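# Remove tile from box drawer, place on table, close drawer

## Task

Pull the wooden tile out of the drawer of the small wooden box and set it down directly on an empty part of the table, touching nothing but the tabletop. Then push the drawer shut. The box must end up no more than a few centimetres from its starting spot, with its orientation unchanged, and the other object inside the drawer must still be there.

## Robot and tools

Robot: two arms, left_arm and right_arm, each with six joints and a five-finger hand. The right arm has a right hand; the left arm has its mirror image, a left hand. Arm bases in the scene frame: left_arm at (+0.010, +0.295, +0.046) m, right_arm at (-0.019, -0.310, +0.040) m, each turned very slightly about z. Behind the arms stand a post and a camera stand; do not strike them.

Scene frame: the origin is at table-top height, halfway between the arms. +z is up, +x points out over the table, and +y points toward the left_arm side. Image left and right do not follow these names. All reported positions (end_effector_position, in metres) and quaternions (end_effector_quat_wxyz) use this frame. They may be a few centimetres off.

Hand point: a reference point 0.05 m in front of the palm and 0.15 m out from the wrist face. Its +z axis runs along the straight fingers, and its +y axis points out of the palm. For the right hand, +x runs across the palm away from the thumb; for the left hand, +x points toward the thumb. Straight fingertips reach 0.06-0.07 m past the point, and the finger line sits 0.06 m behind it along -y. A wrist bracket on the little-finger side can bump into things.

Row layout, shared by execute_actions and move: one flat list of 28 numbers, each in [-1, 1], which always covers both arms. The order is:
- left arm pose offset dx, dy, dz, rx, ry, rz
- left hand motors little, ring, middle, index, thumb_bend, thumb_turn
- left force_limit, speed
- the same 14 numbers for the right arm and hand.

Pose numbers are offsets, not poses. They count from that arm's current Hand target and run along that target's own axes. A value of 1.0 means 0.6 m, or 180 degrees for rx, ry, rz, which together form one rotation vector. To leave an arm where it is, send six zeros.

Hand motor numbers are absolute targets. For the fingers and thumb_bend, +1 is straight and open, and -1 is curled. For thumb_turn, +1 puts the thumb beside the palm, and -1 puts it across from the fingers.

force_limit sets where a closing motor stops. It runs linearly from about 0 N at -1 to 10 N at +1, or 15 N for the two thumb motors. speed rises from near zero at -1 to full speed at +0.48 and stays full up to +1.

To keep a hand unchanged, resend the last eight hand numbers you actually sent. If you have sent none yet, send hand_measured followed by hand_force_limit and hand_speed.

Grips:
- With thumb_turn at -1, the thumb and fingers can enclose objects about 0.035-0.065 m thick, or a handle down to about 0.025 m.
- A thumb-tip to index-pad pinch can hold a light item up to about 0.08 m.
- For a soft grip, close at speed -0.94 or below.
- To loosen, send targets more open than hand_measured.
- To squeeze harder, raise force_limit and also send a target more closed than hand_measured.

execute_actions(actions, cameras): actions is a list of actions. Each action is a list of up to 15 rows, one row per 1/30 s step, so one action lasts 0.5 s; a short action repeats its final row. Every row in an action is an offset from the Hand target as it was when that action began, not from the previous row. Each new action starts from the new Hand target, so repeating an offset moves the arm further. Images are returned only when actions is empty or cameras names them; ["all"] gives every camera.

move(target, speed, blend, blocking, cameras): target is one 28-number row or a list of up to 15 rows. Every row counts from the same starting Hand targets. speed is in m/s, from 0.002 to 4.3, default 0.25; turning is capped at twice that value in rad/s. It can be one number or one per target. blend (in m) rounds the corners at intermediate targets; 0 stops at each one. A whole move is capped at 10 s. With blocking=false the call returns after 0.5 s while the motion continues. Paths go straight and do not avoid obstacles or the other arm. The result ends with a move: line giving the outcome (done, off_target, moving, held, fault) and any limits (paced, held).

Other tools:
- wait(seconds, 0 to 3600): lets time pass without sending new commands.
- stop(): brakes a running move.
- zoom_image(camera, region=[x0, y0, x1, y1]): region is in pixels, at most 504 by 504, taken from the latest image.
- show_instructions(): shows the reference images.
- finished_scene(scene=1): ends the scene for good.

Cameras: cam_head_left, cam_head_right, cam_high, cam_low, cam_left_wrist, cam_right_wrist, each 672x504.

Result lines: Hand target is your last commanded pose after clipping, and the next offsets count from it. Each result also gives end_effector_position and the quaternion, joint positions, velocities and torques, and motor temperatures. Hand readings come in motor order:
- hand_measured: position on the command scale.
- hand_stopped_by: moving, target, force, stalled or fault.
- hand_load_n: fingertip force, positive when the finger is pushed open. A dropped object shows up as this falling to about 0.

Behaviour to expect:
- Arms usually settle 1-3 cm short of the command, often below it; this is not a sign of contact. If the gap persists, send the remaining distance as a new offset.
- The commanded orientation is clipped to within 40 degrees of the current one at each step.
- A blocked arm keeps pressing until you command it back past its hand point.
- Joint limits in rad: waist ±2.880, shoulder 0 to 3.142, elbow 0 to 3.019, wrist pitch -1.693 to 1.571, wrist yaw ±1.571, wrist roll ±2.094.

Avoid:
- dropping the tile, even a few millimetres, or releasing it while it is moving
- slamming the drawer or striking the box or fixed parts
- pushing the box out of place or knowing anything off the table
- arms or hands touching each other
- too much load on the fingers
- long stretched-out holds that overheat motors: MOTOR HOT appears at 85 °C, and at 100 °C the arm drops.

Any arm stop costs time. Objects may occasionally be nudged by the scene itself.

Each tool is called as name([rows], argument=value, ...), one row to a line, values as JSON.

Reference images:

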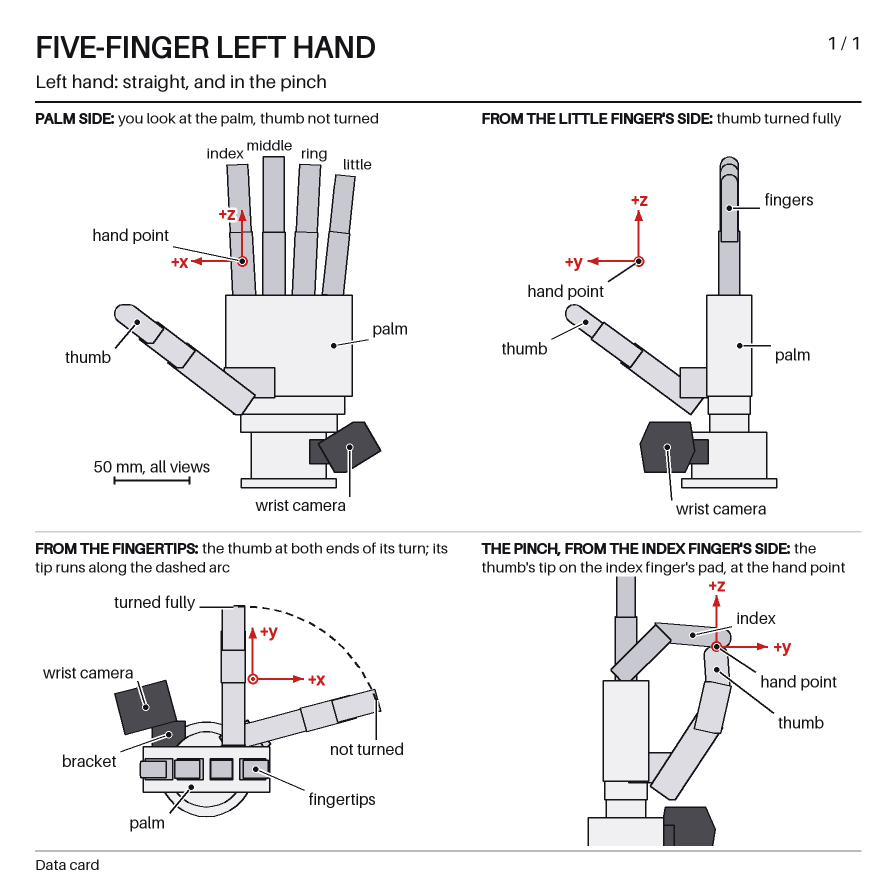

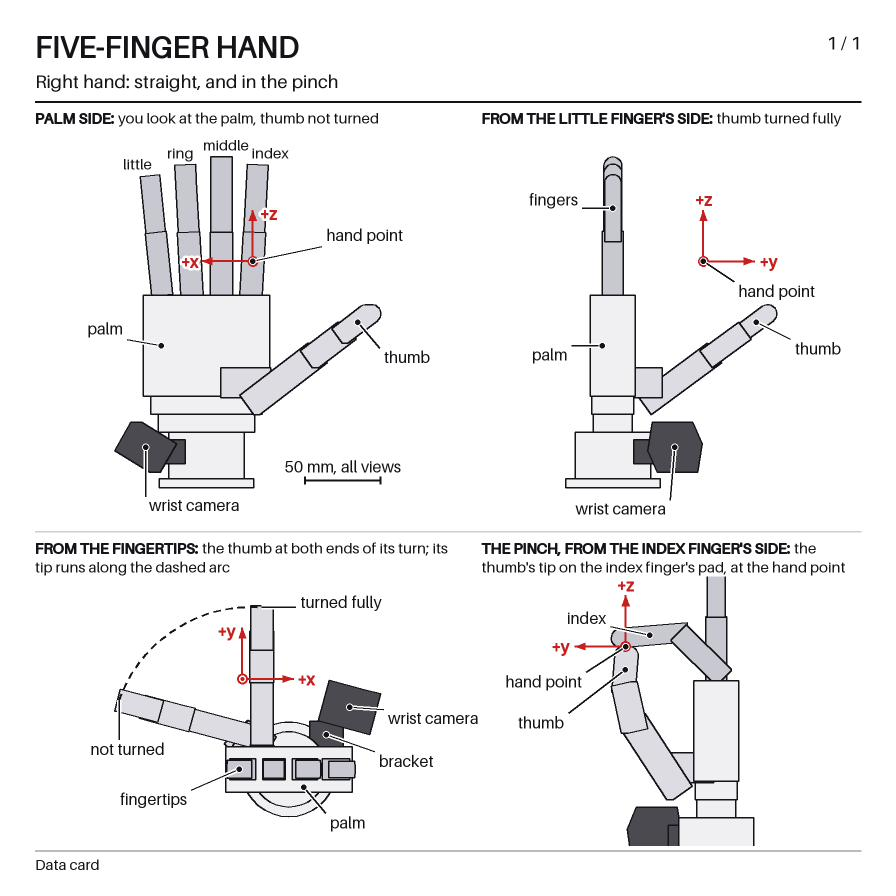

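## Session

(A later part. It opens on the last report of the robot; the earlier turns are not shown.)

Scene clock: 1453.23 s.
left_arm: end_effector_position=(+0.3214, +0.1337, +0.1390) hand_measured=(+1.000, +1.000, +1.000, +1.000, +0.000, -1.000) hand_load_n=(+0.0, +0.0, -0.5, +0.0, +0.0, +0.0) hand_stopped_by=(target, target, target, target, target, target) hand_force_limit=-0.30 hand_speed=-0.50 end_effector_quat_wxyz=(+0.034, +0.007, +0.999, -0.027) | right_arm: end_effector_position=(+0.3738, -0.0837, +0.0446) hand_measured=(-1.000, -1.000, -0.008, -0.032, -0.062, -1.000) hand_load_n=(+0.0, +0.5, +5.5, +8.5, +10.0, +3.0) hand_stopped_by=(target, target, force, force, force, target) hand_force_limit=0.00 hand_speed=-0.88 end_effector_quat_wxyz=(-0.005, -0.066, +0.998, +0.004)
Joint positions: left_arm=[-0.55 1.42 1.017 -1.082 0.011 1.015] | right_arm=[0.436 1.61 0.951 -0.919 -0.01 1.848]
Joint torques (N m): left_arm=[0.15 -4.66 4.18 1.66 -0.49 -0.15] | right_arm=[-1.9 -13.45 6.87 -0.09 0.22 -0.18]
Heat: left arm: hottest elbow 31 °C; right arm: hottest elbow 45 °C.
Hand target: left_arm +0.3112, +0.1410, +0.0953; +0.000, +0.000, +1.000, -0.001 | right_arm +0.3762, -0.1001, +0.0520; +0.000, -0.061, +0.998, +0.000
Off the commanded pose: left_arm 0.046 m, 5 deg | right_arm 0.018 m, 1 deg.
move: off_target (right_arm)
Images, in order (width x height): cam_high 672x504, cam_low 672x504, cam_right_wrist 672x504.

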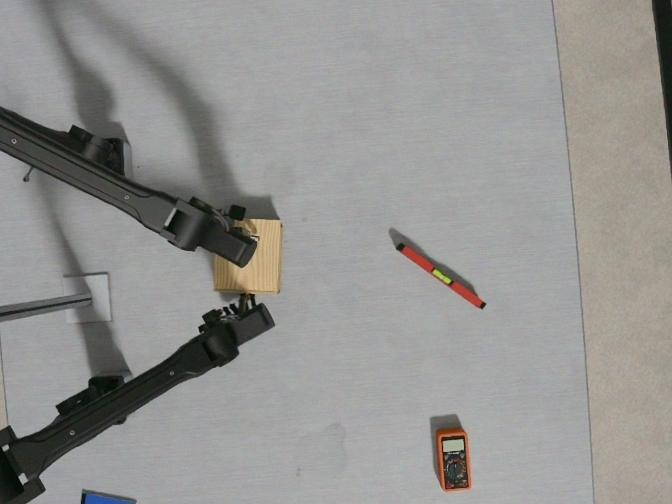

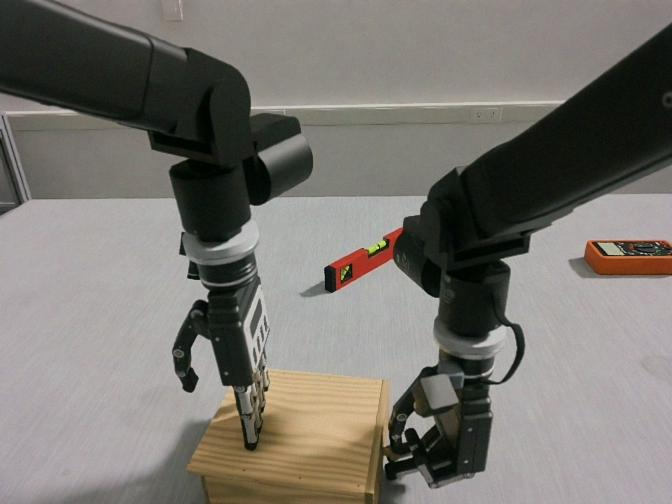

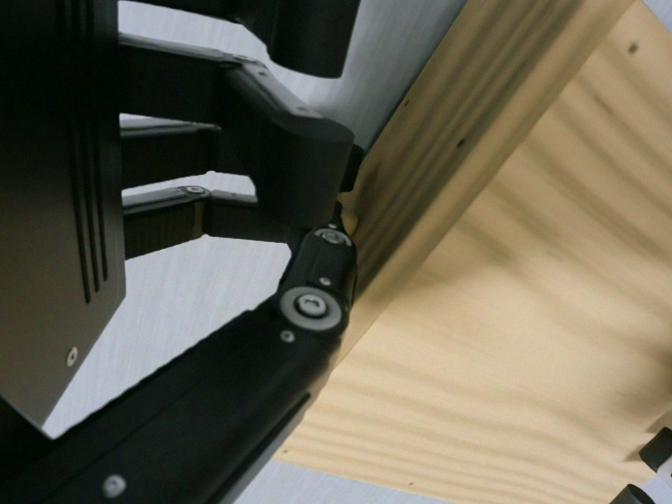

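move(target=[0,0,-0.116,0,0,0,1,1,-1,1,0.0,-1,-0.3,-0.5,-0.0258,0.0875,-0.01,0,0,0,-1,-1,-0.35,-0.35,-0.25,-1,0.0,-0.88], speed=0.06, cameras=["cam_low","cam_high"])

zoom_image(camera="cam_high", region=[190, 200, 310, 360])

Scene clock: 1567.90 s.
left_arm: end_effector_position=(+0.2978, +0.1491, +0.1516) hand_measured=(+1.000, +1.000, +0.916, +1.000, +0.000, -1.000) hand_load_n=(+0.0, +0.0, +0.0, -0.5, +0.0, +0.0) hand_stopped_by=(target, target, force, target, target, target) hand_force_limit=-0.30 hand_speed=-0.50 end_effector_quat_wxyz=(-0.013, +0.008, +1.000, +0.007) | right_arm: end_effector_position=(+0.3694, -0.0638, +0.0450) hand_measured=(-1.000, -1.000, -0.008, -0.032, -0.062, -1.000) hand_load_n=(+0.0, +0.0, +6.5, +8.0, +8.0, +0.5) hand_stopped_by=(target, target, force, force, force, target) hand_force_limit=0.00 hand_speed=-0.88 end_effector_quat_wxyz=(-0.015, -0.059, +0.998, -0.008)
Joint positions: left_arm=[-0.554 1.421 1.036 -1.215 0.003 1.013] | right_arm=[0.493 1.631 0.986 -0.96 0.003 1.919]
Joint torques (N m): left_arm=[0.38 -10.99 11.85 -0.35 -0.15 -0.12] | right_arm=[1.79 -10.93 12.12 0.06 -0.27 0.16]
Motor temperatures (°C): left_arm=[28 29 30 28 27 31] | right_arm=[35 33 42 25 27 30]
Heat: left arm: hottest wrist roll 31 °C; right arm: hottest elbow 42 °C.
Hand target: left_arm +0.3111, +0.1412, +0.1648; +0.000, +0.000, +1.000, -0.001 | right_arm +0.3851, -0.0462, +0.0580; +0.000, -0.061, +0.998, +0.000
Off the commanded pose: left_arm 0.021 m, 2 deg | right_arm 0.027 m, 2 deg.
move: off_target (left_arm, right_arm)
Images, in order (width x height): cam_high 672x504, cam_low 672x504.

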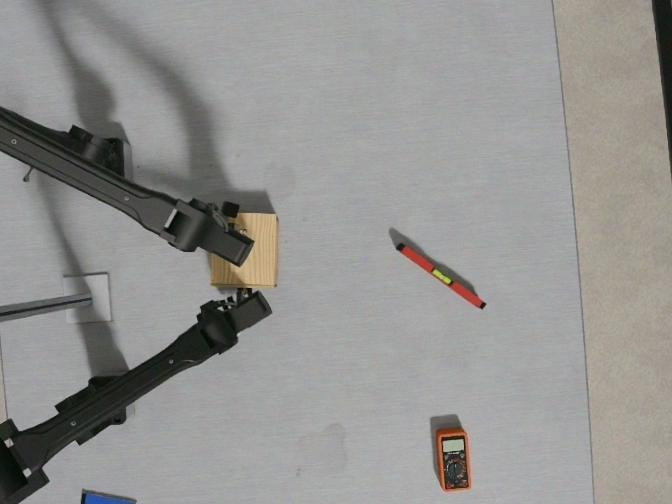

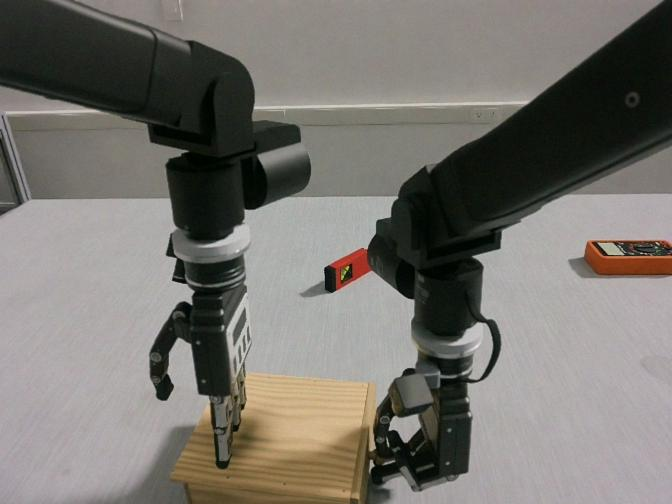

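Scaled by 3.150 from the camera's image (finer frame: 960x720).

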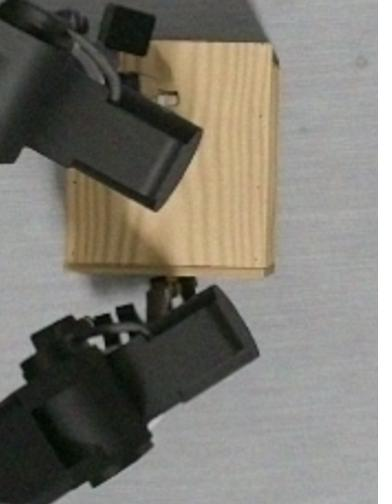

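move([
  [0,0,-0.06,0,0,0,1,1,0.9,1,0.0,-1,0,-0.3,0,0,0,0,0,0,-1,-1,-0.35,-0.35,-0.25,-1,0.0,-0.88],
  [-0.017,-0.027,-0.03,0,0,0,1,1,-1,1,0.0,-1,0,-0.3,0,0,0,0,0,0,-1,-1,-0.35,-0.35,-0.25,-1,0.0,-0.88],
  [-0.017,-0.027,0.03,0,0,0,1,1,-1,1,0.0,-1,0,-0.3,0,0,0,0,0,0,-1,-1,-0.35,-0.35,-0.25,-1,0.0,-0.88],
], speed=0.1, cameras=["cam_low","cam_high"])

Scene clock: 1584.93 s.
left_arm: end_effector_position=(+0.3233, +0.1282, +0.1546) hand_measured=(+1.000, +1.000, -0.248, +1.000, +0.000, -1.000) hand_load_n=(+0.0, +0.0, +8.5, +0.0, +0.0, +0.0) hand_stopped_by=(target, target, force, target, target, target) hand_force_limit=0.00 hand_speed=-0.30 end_effector_quat_wxyz=(+0.003, +0.003, +1.000, -0.004) | right_arm: end_effector_position=(+0.3694, -0.0638, +0.0450) hand_measured=(-1.000, -1.000, -0.008, -0.032, -0.062, -1.000) hand_load_n=(+0.0, +0.5, +6.5, +7.5, +8.0, +0.5) hand_stopped_by=(target, target, force, force, force, target) hand_force_limit=0.00 hand_speed=-0.88 end_effector_quat_wxyz=(-0.015, -0.059, +0.998, -0.008)
Joint positions: left_arm=[-0.562 1.473 1.107 -1.194 0.003 0.996] | right_arm=[0.493 1.631 0.986 -0.96 0.003 1.92]
Joint torques (N m): left_arm=[-0.26 -10.99 7.54 0.58 -0.17 -0.14] | right_arm=[1.85 -10.93 12.12 0.08 -0.27 0.16]
Heat: left arm: hottest elbow 32 °C; right arm: hottest elbow 43 °C.
Hand target: left_arm +0.3213, +0.1249, +0.1468; +0.000, +0.000, +1.000, -0.001 | right_arm +0.3851, -0.0462, +0.0580; +0.000, -0.061, +0.998, +0.000
Off the commanded pose: left_arm 0.009 m, 1 deg | right_arm 0.027 m, 2 deg.
move: done; target 2's new numbers were sent with left_arm's hand 0.024 m and 3 deg from that target
Images, in order (width x height): cam_high 672x504, cam_low 672x504.

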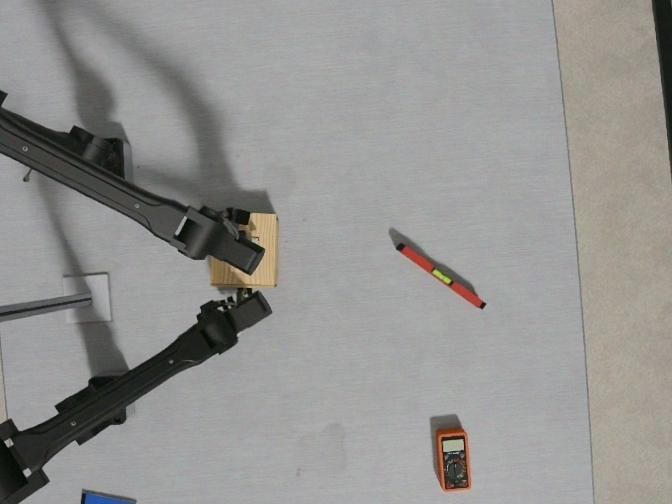

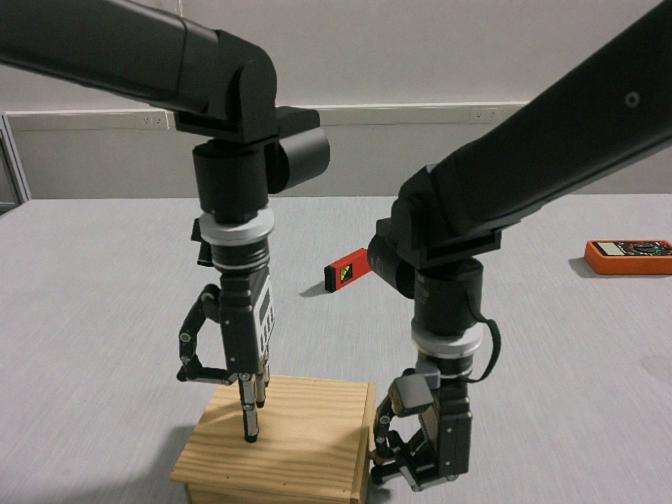

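move([
  [0,0,0.10,0,0,0,1,1,-0.15,1,0.0,-1,0,-0.3,0,0,0,0,0,0,-1,-1,-0.35,-0.35,-0.25,-1,0.0,-0.88],
  [0,0.06,0.13,0,0,0,1,1,-0.15,1,0.0,-1,0,-0.3,0,0,0,0,0,0,-1,-1,-0.35,-0.35,-0.25,-1,0.0,-0.88],
], speed=0.06, cameras=["cam_low","cam_high"])

zoom_image(camera="cam_low", region=[160, 354, 420, 504])

Scene clock: 1596.73 s.
left_arm: end_effector_position=(+0.3220, +0.1369, +0.1310) hand_measured=(+1.000, +1.000, -0.150, +1.000, +0.000, -1.000) hand_load_n=(+0.0, +0.0, +0.0, +0.0, +0.0, +0.5) hand_stopped_by=(target, target, target, target, target, target) hand_force_limit=0.00 hand_speed=-0.30 end_effector_quat_wxyz=(+0.031, +0.004, +0.999, -0.042) | right_arm: end_effector_position=(+0.3694, -0.0638, +0.0450) hand_measured=(-1.000, -1.000, -0.008, -0.032, -0.062, -1.000) hand_load_n=(+0.0, +0.0, +6.5, +7.5, +7.5, +0.5) hand_stopped_by=(target, target, force, force, force, target) hand_force_limit=0.00 hand_speed=-0.88 end_effector_quat_wxyz=(-0.015, -0.059, +0.998, -0.008)
Joint positions: left_arm=[-0.527 1.417 0.995 -1.051 0.04 1.03] | right_arm=[0.493 1.631 0.986 -0.96 0.003 1.92]
Joint torques (N m): left_arm=[2.08 -2.26 2.32 2.88 -1.5 0.27] | right_arm=[1.79 -10.93 12.15 0.05 -0.26 0.15]
Heat: left arm: hottest elbow 32 °C; right arm: hottest elbow 43 °C.
Hand target: left_arm +0.3214, +0.1608, +0.0689; +0.000, +0.000, +1.000, -0.001 | right_arm +0.3851, -0.0462, +0.0580; +0.000, -0.061, +0.998, +0.000
Off the commanded pose: left_arm 0.067 m, 6 deg | right_arm 0.027 m, 2 deg.
move: off_target (left_arm)
Images, in order (width x height): cam_high 672x504, cam_low 672x504.

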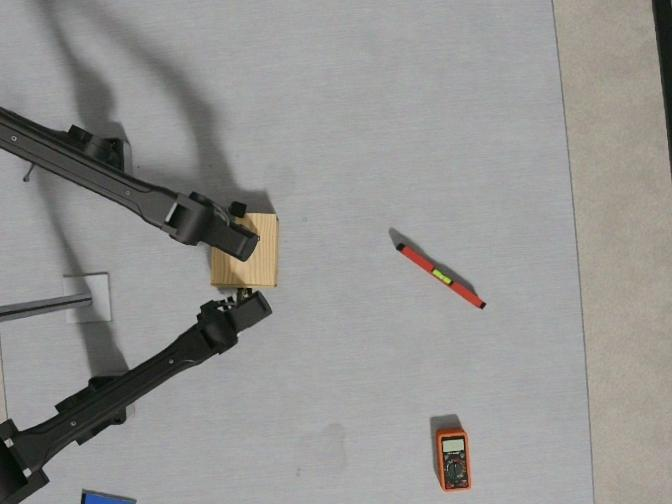

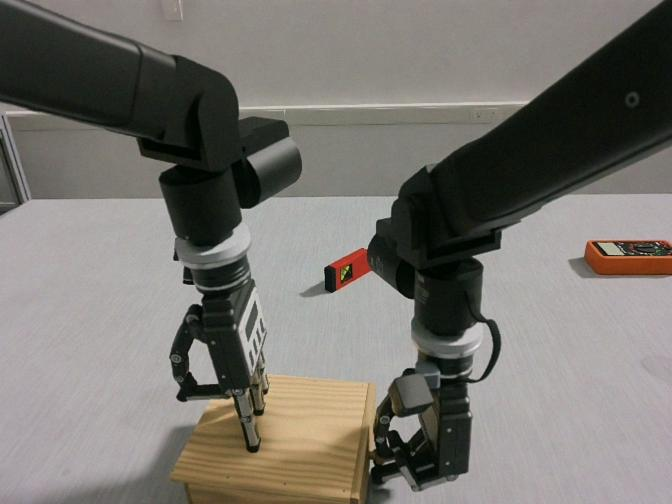

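Scaled by 1.938 from the camera's image (finer frame: 960x720).

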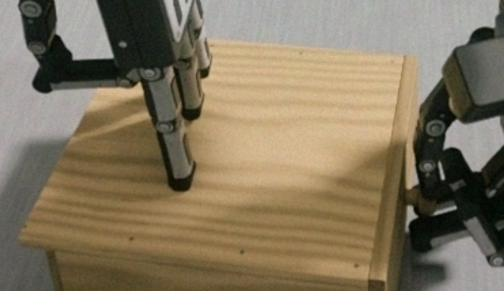

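move(target=[0,0,0,0,0,0,1,1,-0.15,1,0.0,-1,0,-0.3,0.0332,-0.12,0.01,0,0,0,-1,-1,-0.35,-0.35,-0.25,-1,0.0,-0.88], speed=0.05, cameras=["cam_low","cam_high"])

zoom_image(camera="cam_high", region=[190, 200, 310, 360])

zoom_image(camera="cam_low", region=[340, 354, 540, 504])

Scene clock: 1611.90 s.
left_arm: end_effector_position=(+0.3287, +0.1302, +0.1298) hand_measured=(+1.000, +1.000, -0.150, +1.000, +0.000, -1.000) hand_load_n=(+0.0, +0.0, +0.0, +0.5, +0.0, +0.0) hand_stopped_by=(target, target, target, target, target, target) hand_force_limit=0.00 hand_speed=-0.30 end_effector_quat_wxyz=(+0.042, +0.005, +0.998, -0.056) | right_arm: end_effector_position=(+0.3689, -0.0935, +0.0449) hand_measured=(-1.000, -1.000, -0.008, -0.032, -0.062, -1.000) hand_load_n=(+0.0, +0.0, +5.0, +8.5, +10.0, +2.5) hand_stopped_by=(target, target, force, force, force, target) hand_force_limit=0.00 hand_speed=-0.88 end_effector_quat_wxyz=(-0.005, -0.076, +0.997, +0.012)
Joint positions: left_arm=[-0.527 1.417 0.995 -1.017 0.052 1.031] | right_arm=[0.408 1.592 0.926 -0.907 -0.027 1.801]
Joint torques (N m): left_arm=[1.96 -2.26 2.58 1.74 -1.98 0.18] | right_arm=[-3.08 -13.33 6.84 -0.36 0.76 -0.14]
Heat: left arm: hottest elbow 32 °C; right arm: hottest elbow 43 °C.
Hand target: left_arm +0.3214, +0.1608, +0.0689; +0.000, +0.000, +1.000, -0.001 | right_arm +0.3740, -0.1201, +0.0520; +0.000, -0.061, +0.998, +0.000
Off the commanded pose: left_arm 0.069 m, 8 deg | right_arm 0.028 m, 2 deg.
move: off_target (right_arm)
Images, in order (width x height): cam_high 672x504, cam_low 672x504.

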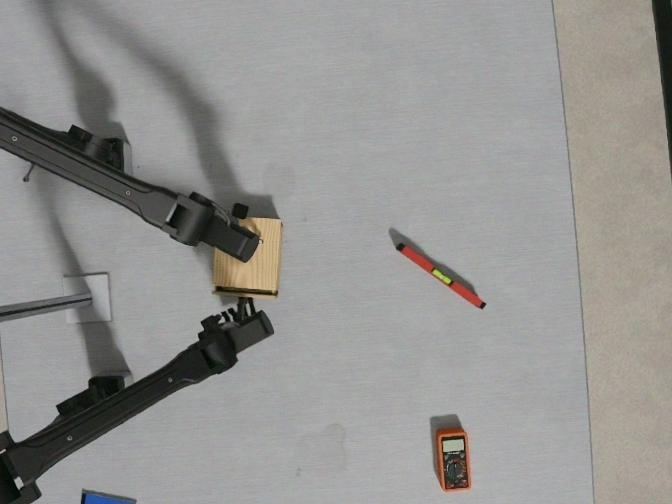

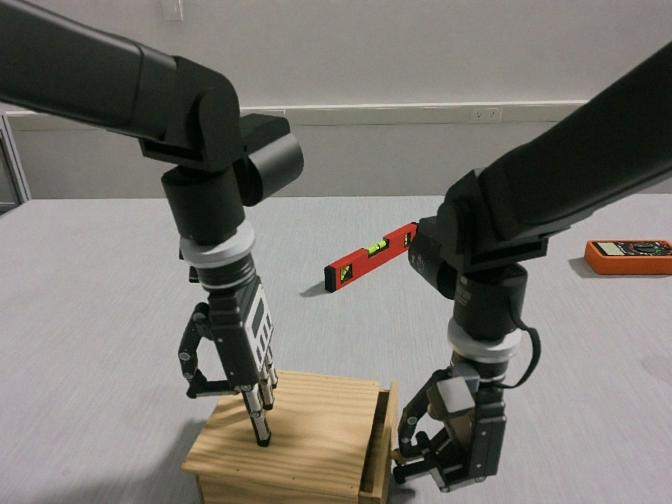

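Scaled by 3.150 from the camera's image (finer frame: 960x720).

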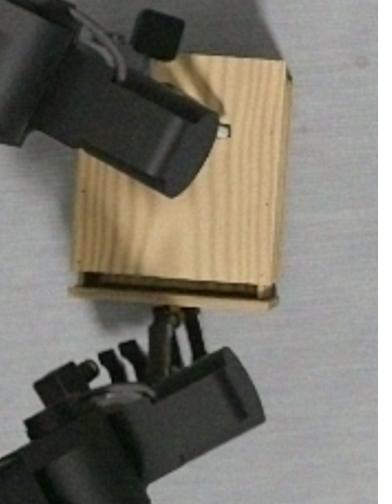

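Scaled by 2.520 from the camera's image (finer frame: 960x720).

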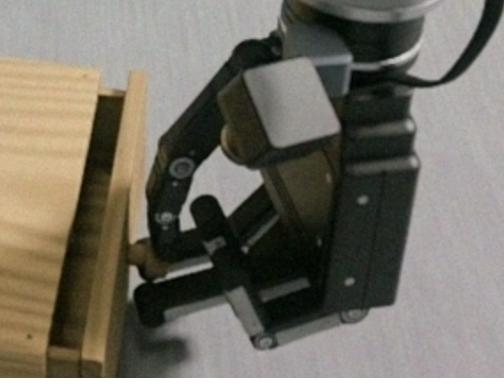

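move(target=[0,0.03,0,0,0,0,1,1,-0.15,1,0.0,-1,0,-0.3,0.008,-0.058,0,0,0,0,-1,-1,-0.35,-0.35,-0.25,-1,0.0,-0.88], speed=0.05, cameras=["cam_low","cam_high"])

zoom_image(camera="cam_high", region=[190, 200, 310, 360])

zoom_image(camera="cam_low", region=[340, 354, 540, 504])

Scene clock: 1628.33 s.
left_arm: end_effector_position=(+0.3310, +0.1296, +0.1284) hand_measured=(+1.000, +1.000, -0.150, +1.000, +0.000, -1.000) hand_load_n=(+0.0, +0.0, +0.0, +0.5, -0.5, +0.0) hand_stopped_by=(target, target, target, target, target, target) hand_force_limit=0.00 hand_speed=-0.30 end_effector_quat_wxyz=(+0.045, +0.009, +0.997, -0.068) | right_arm: end_effector_position=(+0.3645, -0.1338, +0.0449) hand_measured=(-1.000, -1.000, -0.008, -0.032, -0.062, -1.000) hand_load_n=(+0.0, +0.0, +5.0, +8.0, +9.0, +0.5) hand_stopped_by=(target, target, force, force, force, target) hand_force_limit=0.00 hand_speed=-0.88 end_effector_quat_wxyz=(-0.010, -0.079, +0.997, +0.011)
Joint positions: left_arm=[-0.517 1.412 0.987 -1 0.072 1.047] | right_arm=[0.314 1.558 0.886 -0.913 -0.026 1.7]
Joint torques (N m): left_arm=[3.9 -3.43 1.62 1.01 -2.61 0.36] | right_arm=[-2.61 -12.04 7.72 0.01 0.74 -0.04]
Heat: left arm: hottest elbow 31 °C; right arm: hottest elbow 43 °C.
Hand target: left_arm +0.3215, +0.1788, +0.0688; +0.000, +0.001, +1.000, +0.000 | right_arm +0.3737, -0.1552, +0.0522; +0.001, -0.061, +0.998, +0.000
Off the commanded pose: left_arm 0.078 m, 9 deg | right_arm 0.024 m, 3 deg.
move: off_target (left_arm, right_arm)
Images, in order (width x height): cam_high 672x504, cam_low 672x504.

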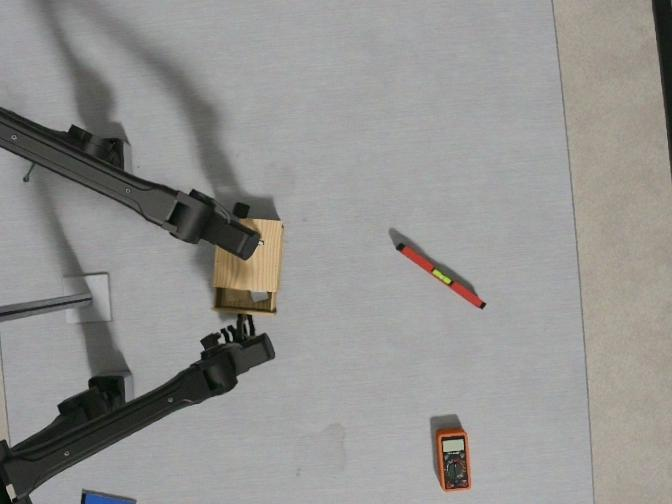

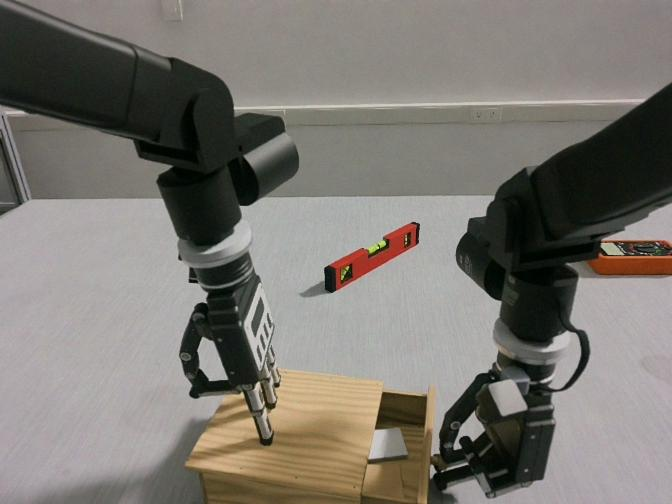

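Scaled by 3.150 from the camera's image (finer frame: 960x720).

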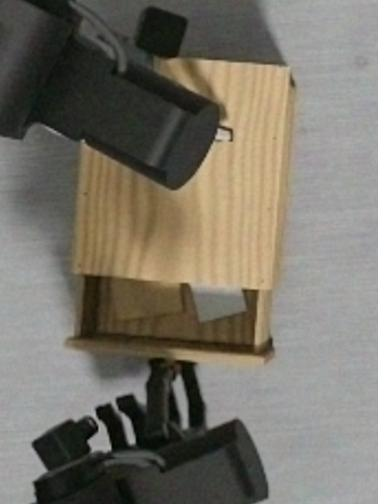

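Scaled by 2.520 from the camera's image (finer frame: 960x720).

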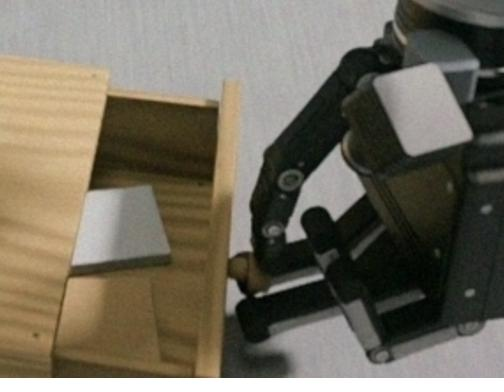

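move(target=[0,0,0,0,0,0,1,1,-0.15,1,0.0,-1,0,-0.3,0.0229,-0.0812,0,0,0,0,-1,-1,-0.35,-0.35,-0.25,-1,0.0,-0.88], speed=0.05, cameras=["cam_low","cam_high"])

zoom_image(camera="cam_high", region=[190, 200, 310, 360])

zoom_image(camera="cam_low", region=[340, 354, 540, 504])

Scene clock: 1643.27 s.
left_arm: end_effector_position=(+0.3310, +0.1296, +0.1284) hand_measured=(+1.000, +1.000, -0.150, +1.000, +0.000, -1.000) hand_load_n=(+0.0, +0.0, +0.0, +0.5, +0.0, +0.0) hand_stopped_by=(target, target, target, target, target, target) hand_force_limit=0.00 hand_speed=-0.30 end_effector_quat_wxyz=(+0.045, +0.009, +0.997, -0.068) | right_arm: end_effector_position=(+0.3568, -0.1796, +0.0460) hand_measured=(-1.000, -1.000, -0.008, -0.032, -0.062, -1.000) hand_load_n=(+0.0, +0.0, +5.0, +8.0, +10.0, +0.5) hand_stopped_by=(target, target, force, force, force, target) hand_force_limit=0.00 hand_speed=-0.88 end_effector_quat_wxyz=(-0.012, -0.083, +0.996, +0.015)
Joint positions: left_arm=[-0.517 1.412 0.987 -1 0.072 1.047] | right_arm=[0.194 1.518 0.84 -0.913 -0.032 1.572]
Joint torques (N m): left_arm=[3.78 -3.43 1.62 0.92 -2.62 0.36] | right_arm=[-3.19 -11.34 7.64 0.23 0.93 0.01]
Motor temperatures (°C): left_arm=[28 29 31 28 34 31] | right_arm=[35 33 42 24 28 30]
Heat: left arm: hottest wrist yaw 34 °C; right arm: hottest elbow 42 °C.
Hand target: left_arm +0.3215, +0.1788, +0.0688; +0.000, +0.000, +1.000, +0.000 | right_arm +0.3660, -0.2052, +0.0521; +0.000, -0.061, +0.998, +0.000
Off the commanded pose: left_arm 0.078 m, 9 deg | right_arm 0.028 m, 3 deg.
move: off_target (right_arm)
Images, in order (width x height): cam_high 672x504, cam_low 672x504.

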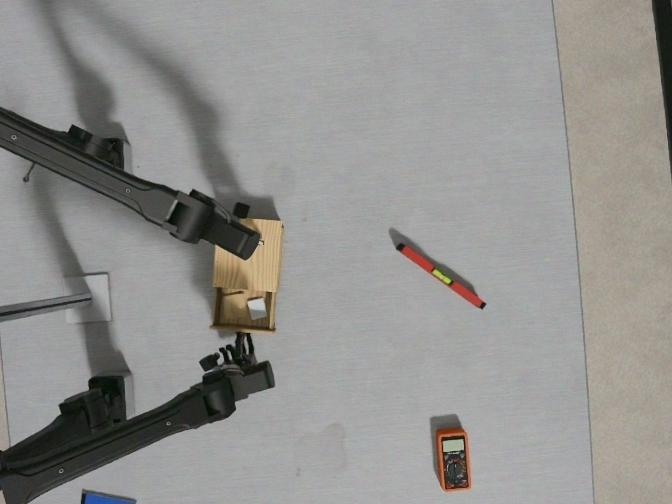

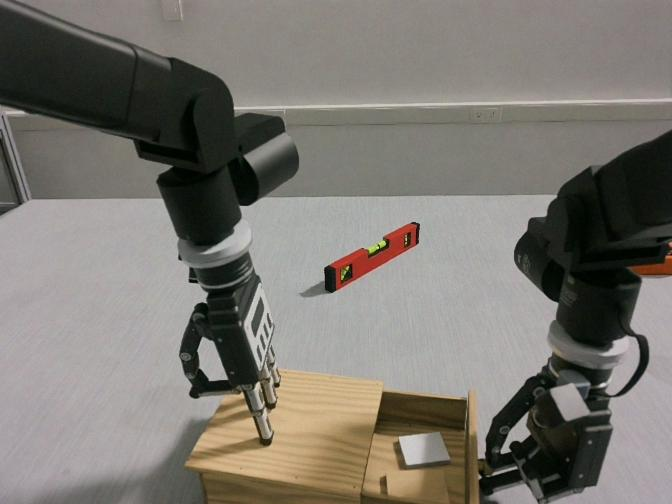

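Scaled by 3.150 from the camera's image (finer frame: 960x720).

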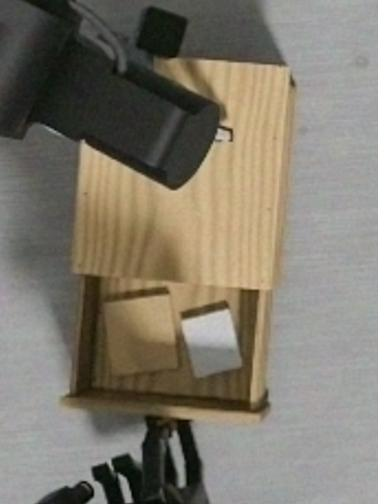

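Scaled by 2.520 from the camera's image (finer frame: 960x720).

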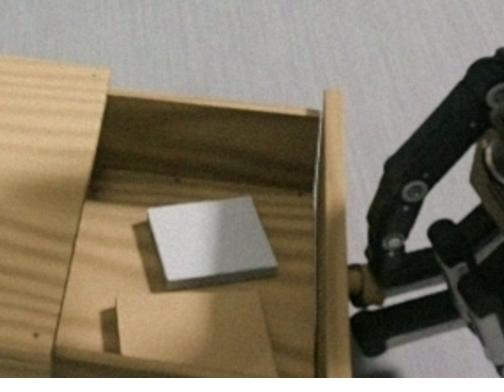

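move(target=[0,0,0,0,0,0,1,1,-0.15,1,0.0,-1,0,-0.3,0.017,-0.055,0,0,0,0,-1,-1,-0.35,-0.35,-0.25,-1,0.0,-0.88], speed=0.05, cameras=["cam_low","cam_high"])

zoom_image(camera="cam_high", region=[190, 200, 310, 360])

zoom_image(camera="cam_low", region=[340, 354, 540, 504])

Scene clock: 1747.90 s.
left_arm: end_effector_position=(+0.3310, +0.1296, +0.1284) hand_measured=(+1.000, +1.000, -0.150, +1.000, +0.000, -1.000) hand_load_n=(+0.0, +0.0, +0.0, +1.0, +0.0, +0.0) hand_stopped_by=(target, target, target, target, target, target) hand_force_limit=0.00 hand_speed=-0.30 end_effector_quat_wxyz=(+0.045, +0.009, +0.997, -0.068) | right_arm: end_effector_position=(+0.3566, -0.2354, +0.0445) hand_measured=(-1.000, -1.000, -0.008, -0.032, -0.062, -1.000) hand_load_n=(+0.0, +0.0, +7.0, +7.0, +8.0, +0.0) hand_stopped_by=(target, target, force, force, force, target) hand_force_limit=0.00 hand_speed=-0.88 end_effector_quat_wxyz=(-0.011, -0.062, +0.998, -0.001)
Joint positions: left_arm=[-0.517 1.412 0.987 -1 0.072 1.047] | right_arm=[0.061 1.497 0.818 -0.913 0.003 1.482]
Joint torques (N m): left_arm=[3.84 -3.37 1.59 0.94 -2.62 0.36] | right_arm=[-0.44 -10.75 7.71 0.35 -0.23 -0.03]
Motor temperatures (°C): left_arm=[28 29 29 28 40 31] | right_arm=[35 33 41 24 29 30]
Heat: left arm: hottest wrist yaw 40 °C; right arm: hottest elbow 41 °C.
Hand target: left_arm +0.3215, +0.1788, +0.0688; +0.000, +0.000, +1.000, +0.000 | right_arm +0.3599, -0.2392, +0.0520; +0.000, -0.061, +0.998, +0.000
Off the commanded pose: left_arm 0.078 m, 9 deg | right_arm 0.009 m, 1 deg.
move: done
Images, in order (width x height): cam_high 672x504, cam_low 672x504.

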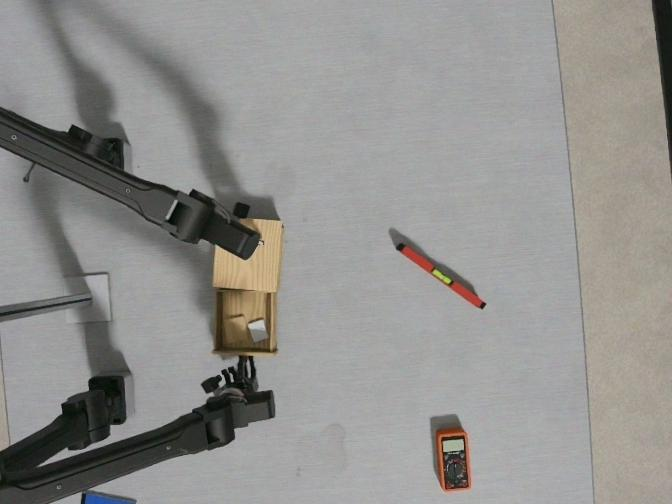

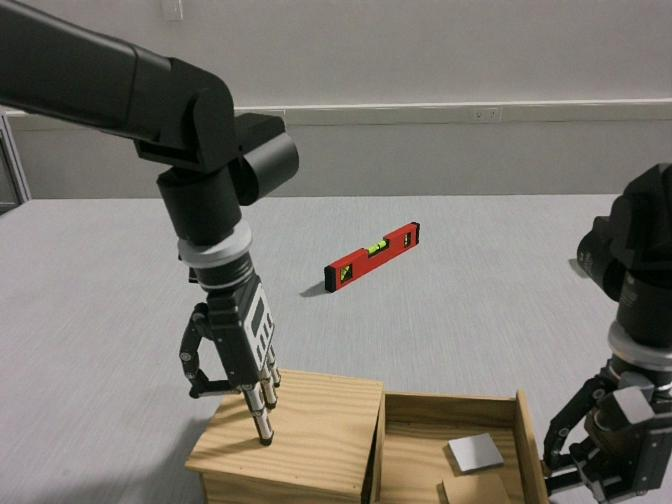

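Scaled by 3.150 from the camera's image (finer frame: 960x720).

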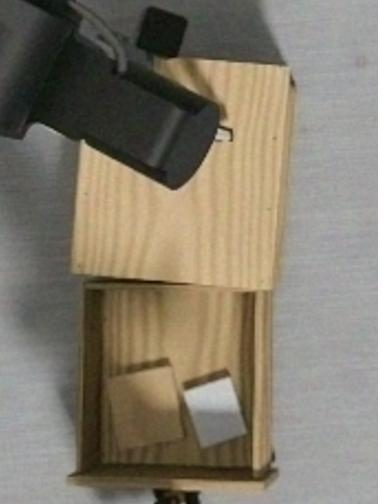

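Scaled by 2.520 from the camera's image (finer frame: 960x720).

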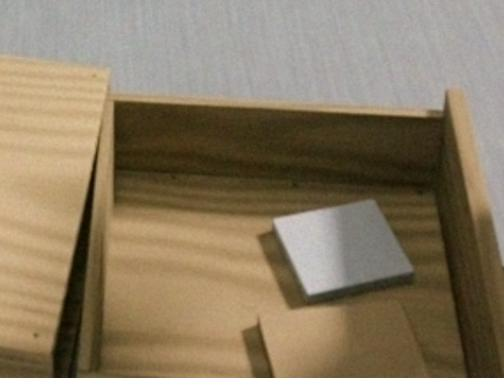

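execute_actions(actions=[])

Scene clock: 1818.77 s.
left_arm: end_effector_position=(+0.3310, +0.1296, +0.1284) hand_measured=(+1.000, +1.000, -0.150, +1.000, +0.000, -1.000) hand_load_n=(+0.0, +0.0, +0.0, +0.5, +0.0, +0.0) hand_stopped_by=(target, target, target, target, target, target) hand_force_limit=0.00 hand_speed=-0.30 end_effector_quat_wxyz=(+0.045, +0.009, +0.997, -0.068) | right_arm: end_effector_position=(+0.3566, -0.2354, +0.0445) hand_measured=(-1.000, -1.000, -0.008, -0.032, -0.062, -1.000) hand_load_n=(+0.0, +0.0, +7.0, +7.0, +8.0, +0.0) hand_stopped_by=(target, target, force, force, force, target) hand_force_limit=0.00 hand_speed=-0.88 end_effector_quat_wxyz=(-0.011, -0.062, +0.998, -0.001)
Joint positions: left_arm=[-0.517 1.412 0.987 -1 0.072 1.047] | right_arm=[0.061 1.497 0.818 -0.913 0.003 1.481]
Joint velocities: within noise
Joint torques (N m): left_arm=[3.78 -3.6 1.63 0.88 -2.61 0.37] | right_arm=[-0.44 -10.75 7.71 0.35 -0.23 -0.07]
Motor temperatures (°C): left_arm=[28 28 29 28 42 31] | right_arm=[34 33 41 24 27 30]
Heat: left arm: hottest wrist yaw 42 °C; right arm: hottest elbow 41 °C.
Hand target: left_arm +0.3215, +0.1788, +0.0688; +0.000, +0.000, +1.000, +0.000 | right_arm +0.3599, -0.2392, +0.0520; +0.000, -0.061, +0.998, +0.000
Off the commanded pose: left_arm 0.078 m, 9 deg | right_arm 0.009 m, 1 deg.

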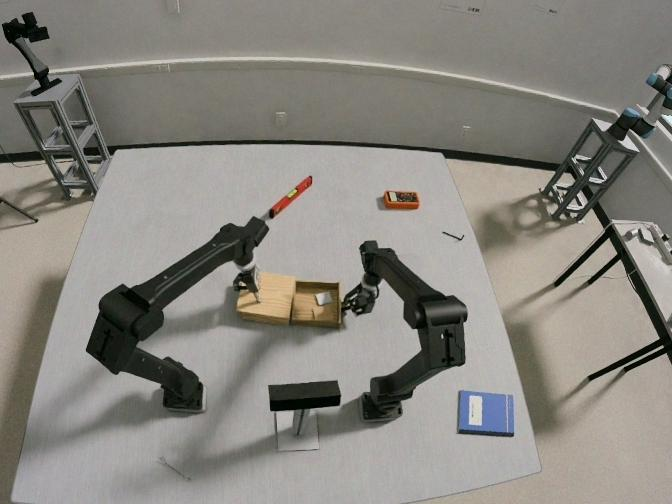

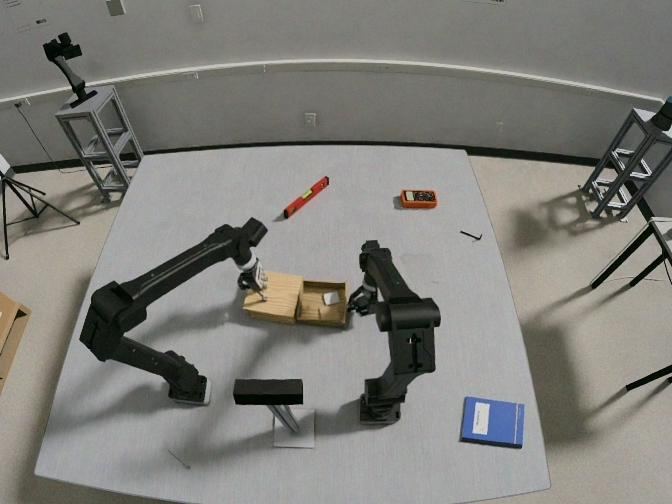

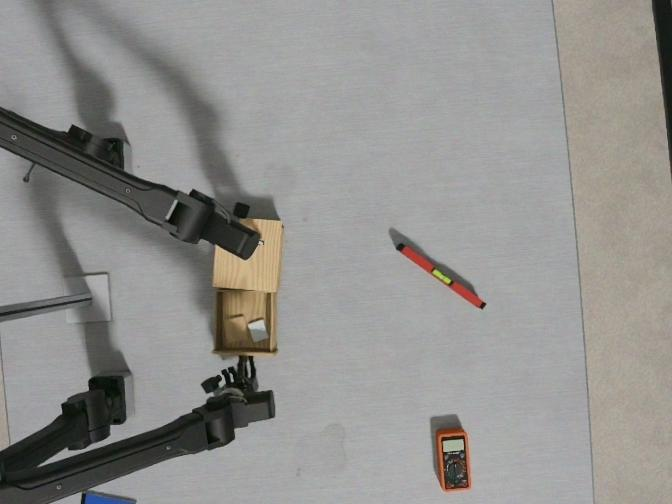

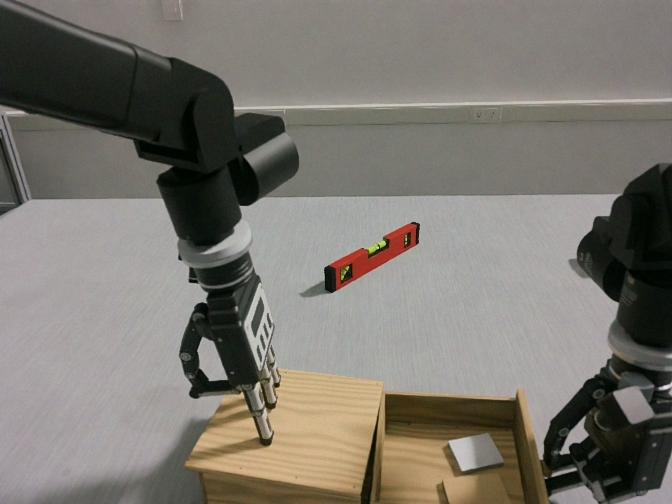

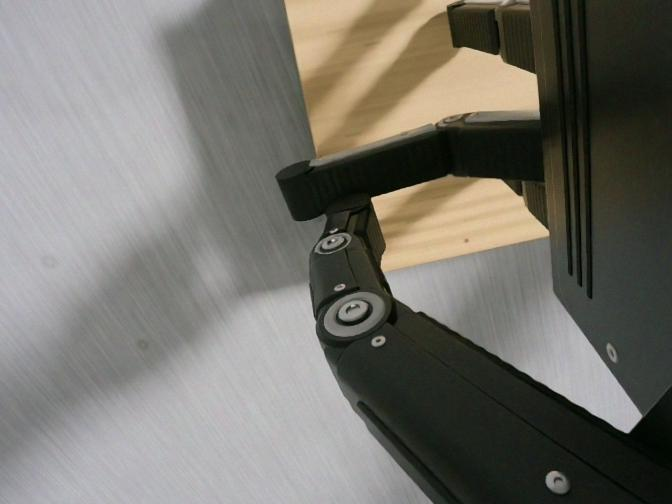

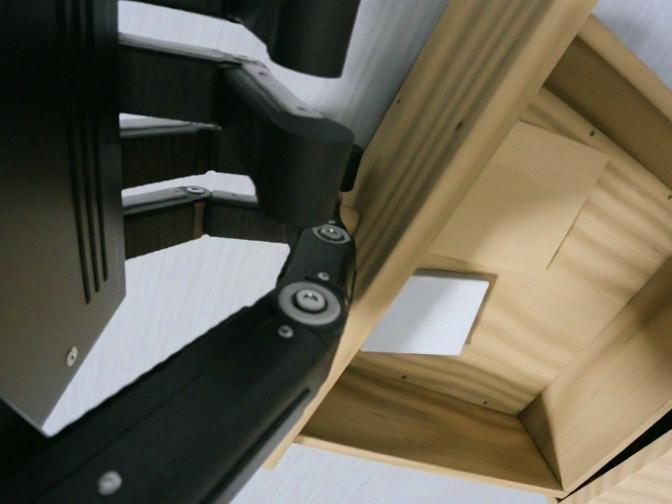

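zoom_image(camera="cam_low", region=[340, 340, 600, 504])

zoom_image(camera="cam_high", region=[190, 200, 310, 380])

Scaled by 1.938 from the camera's image (finer frame: 960x720).

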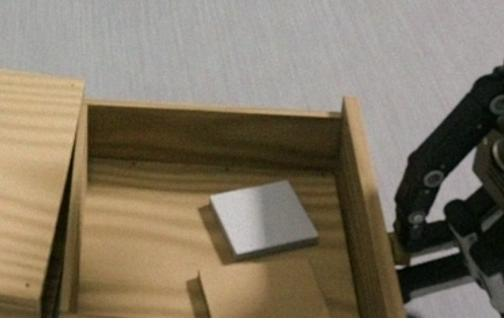

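Scaled by 2.800 from the camera's image (finer frame: 960x720).

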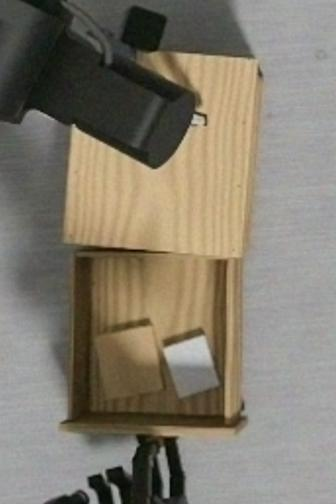

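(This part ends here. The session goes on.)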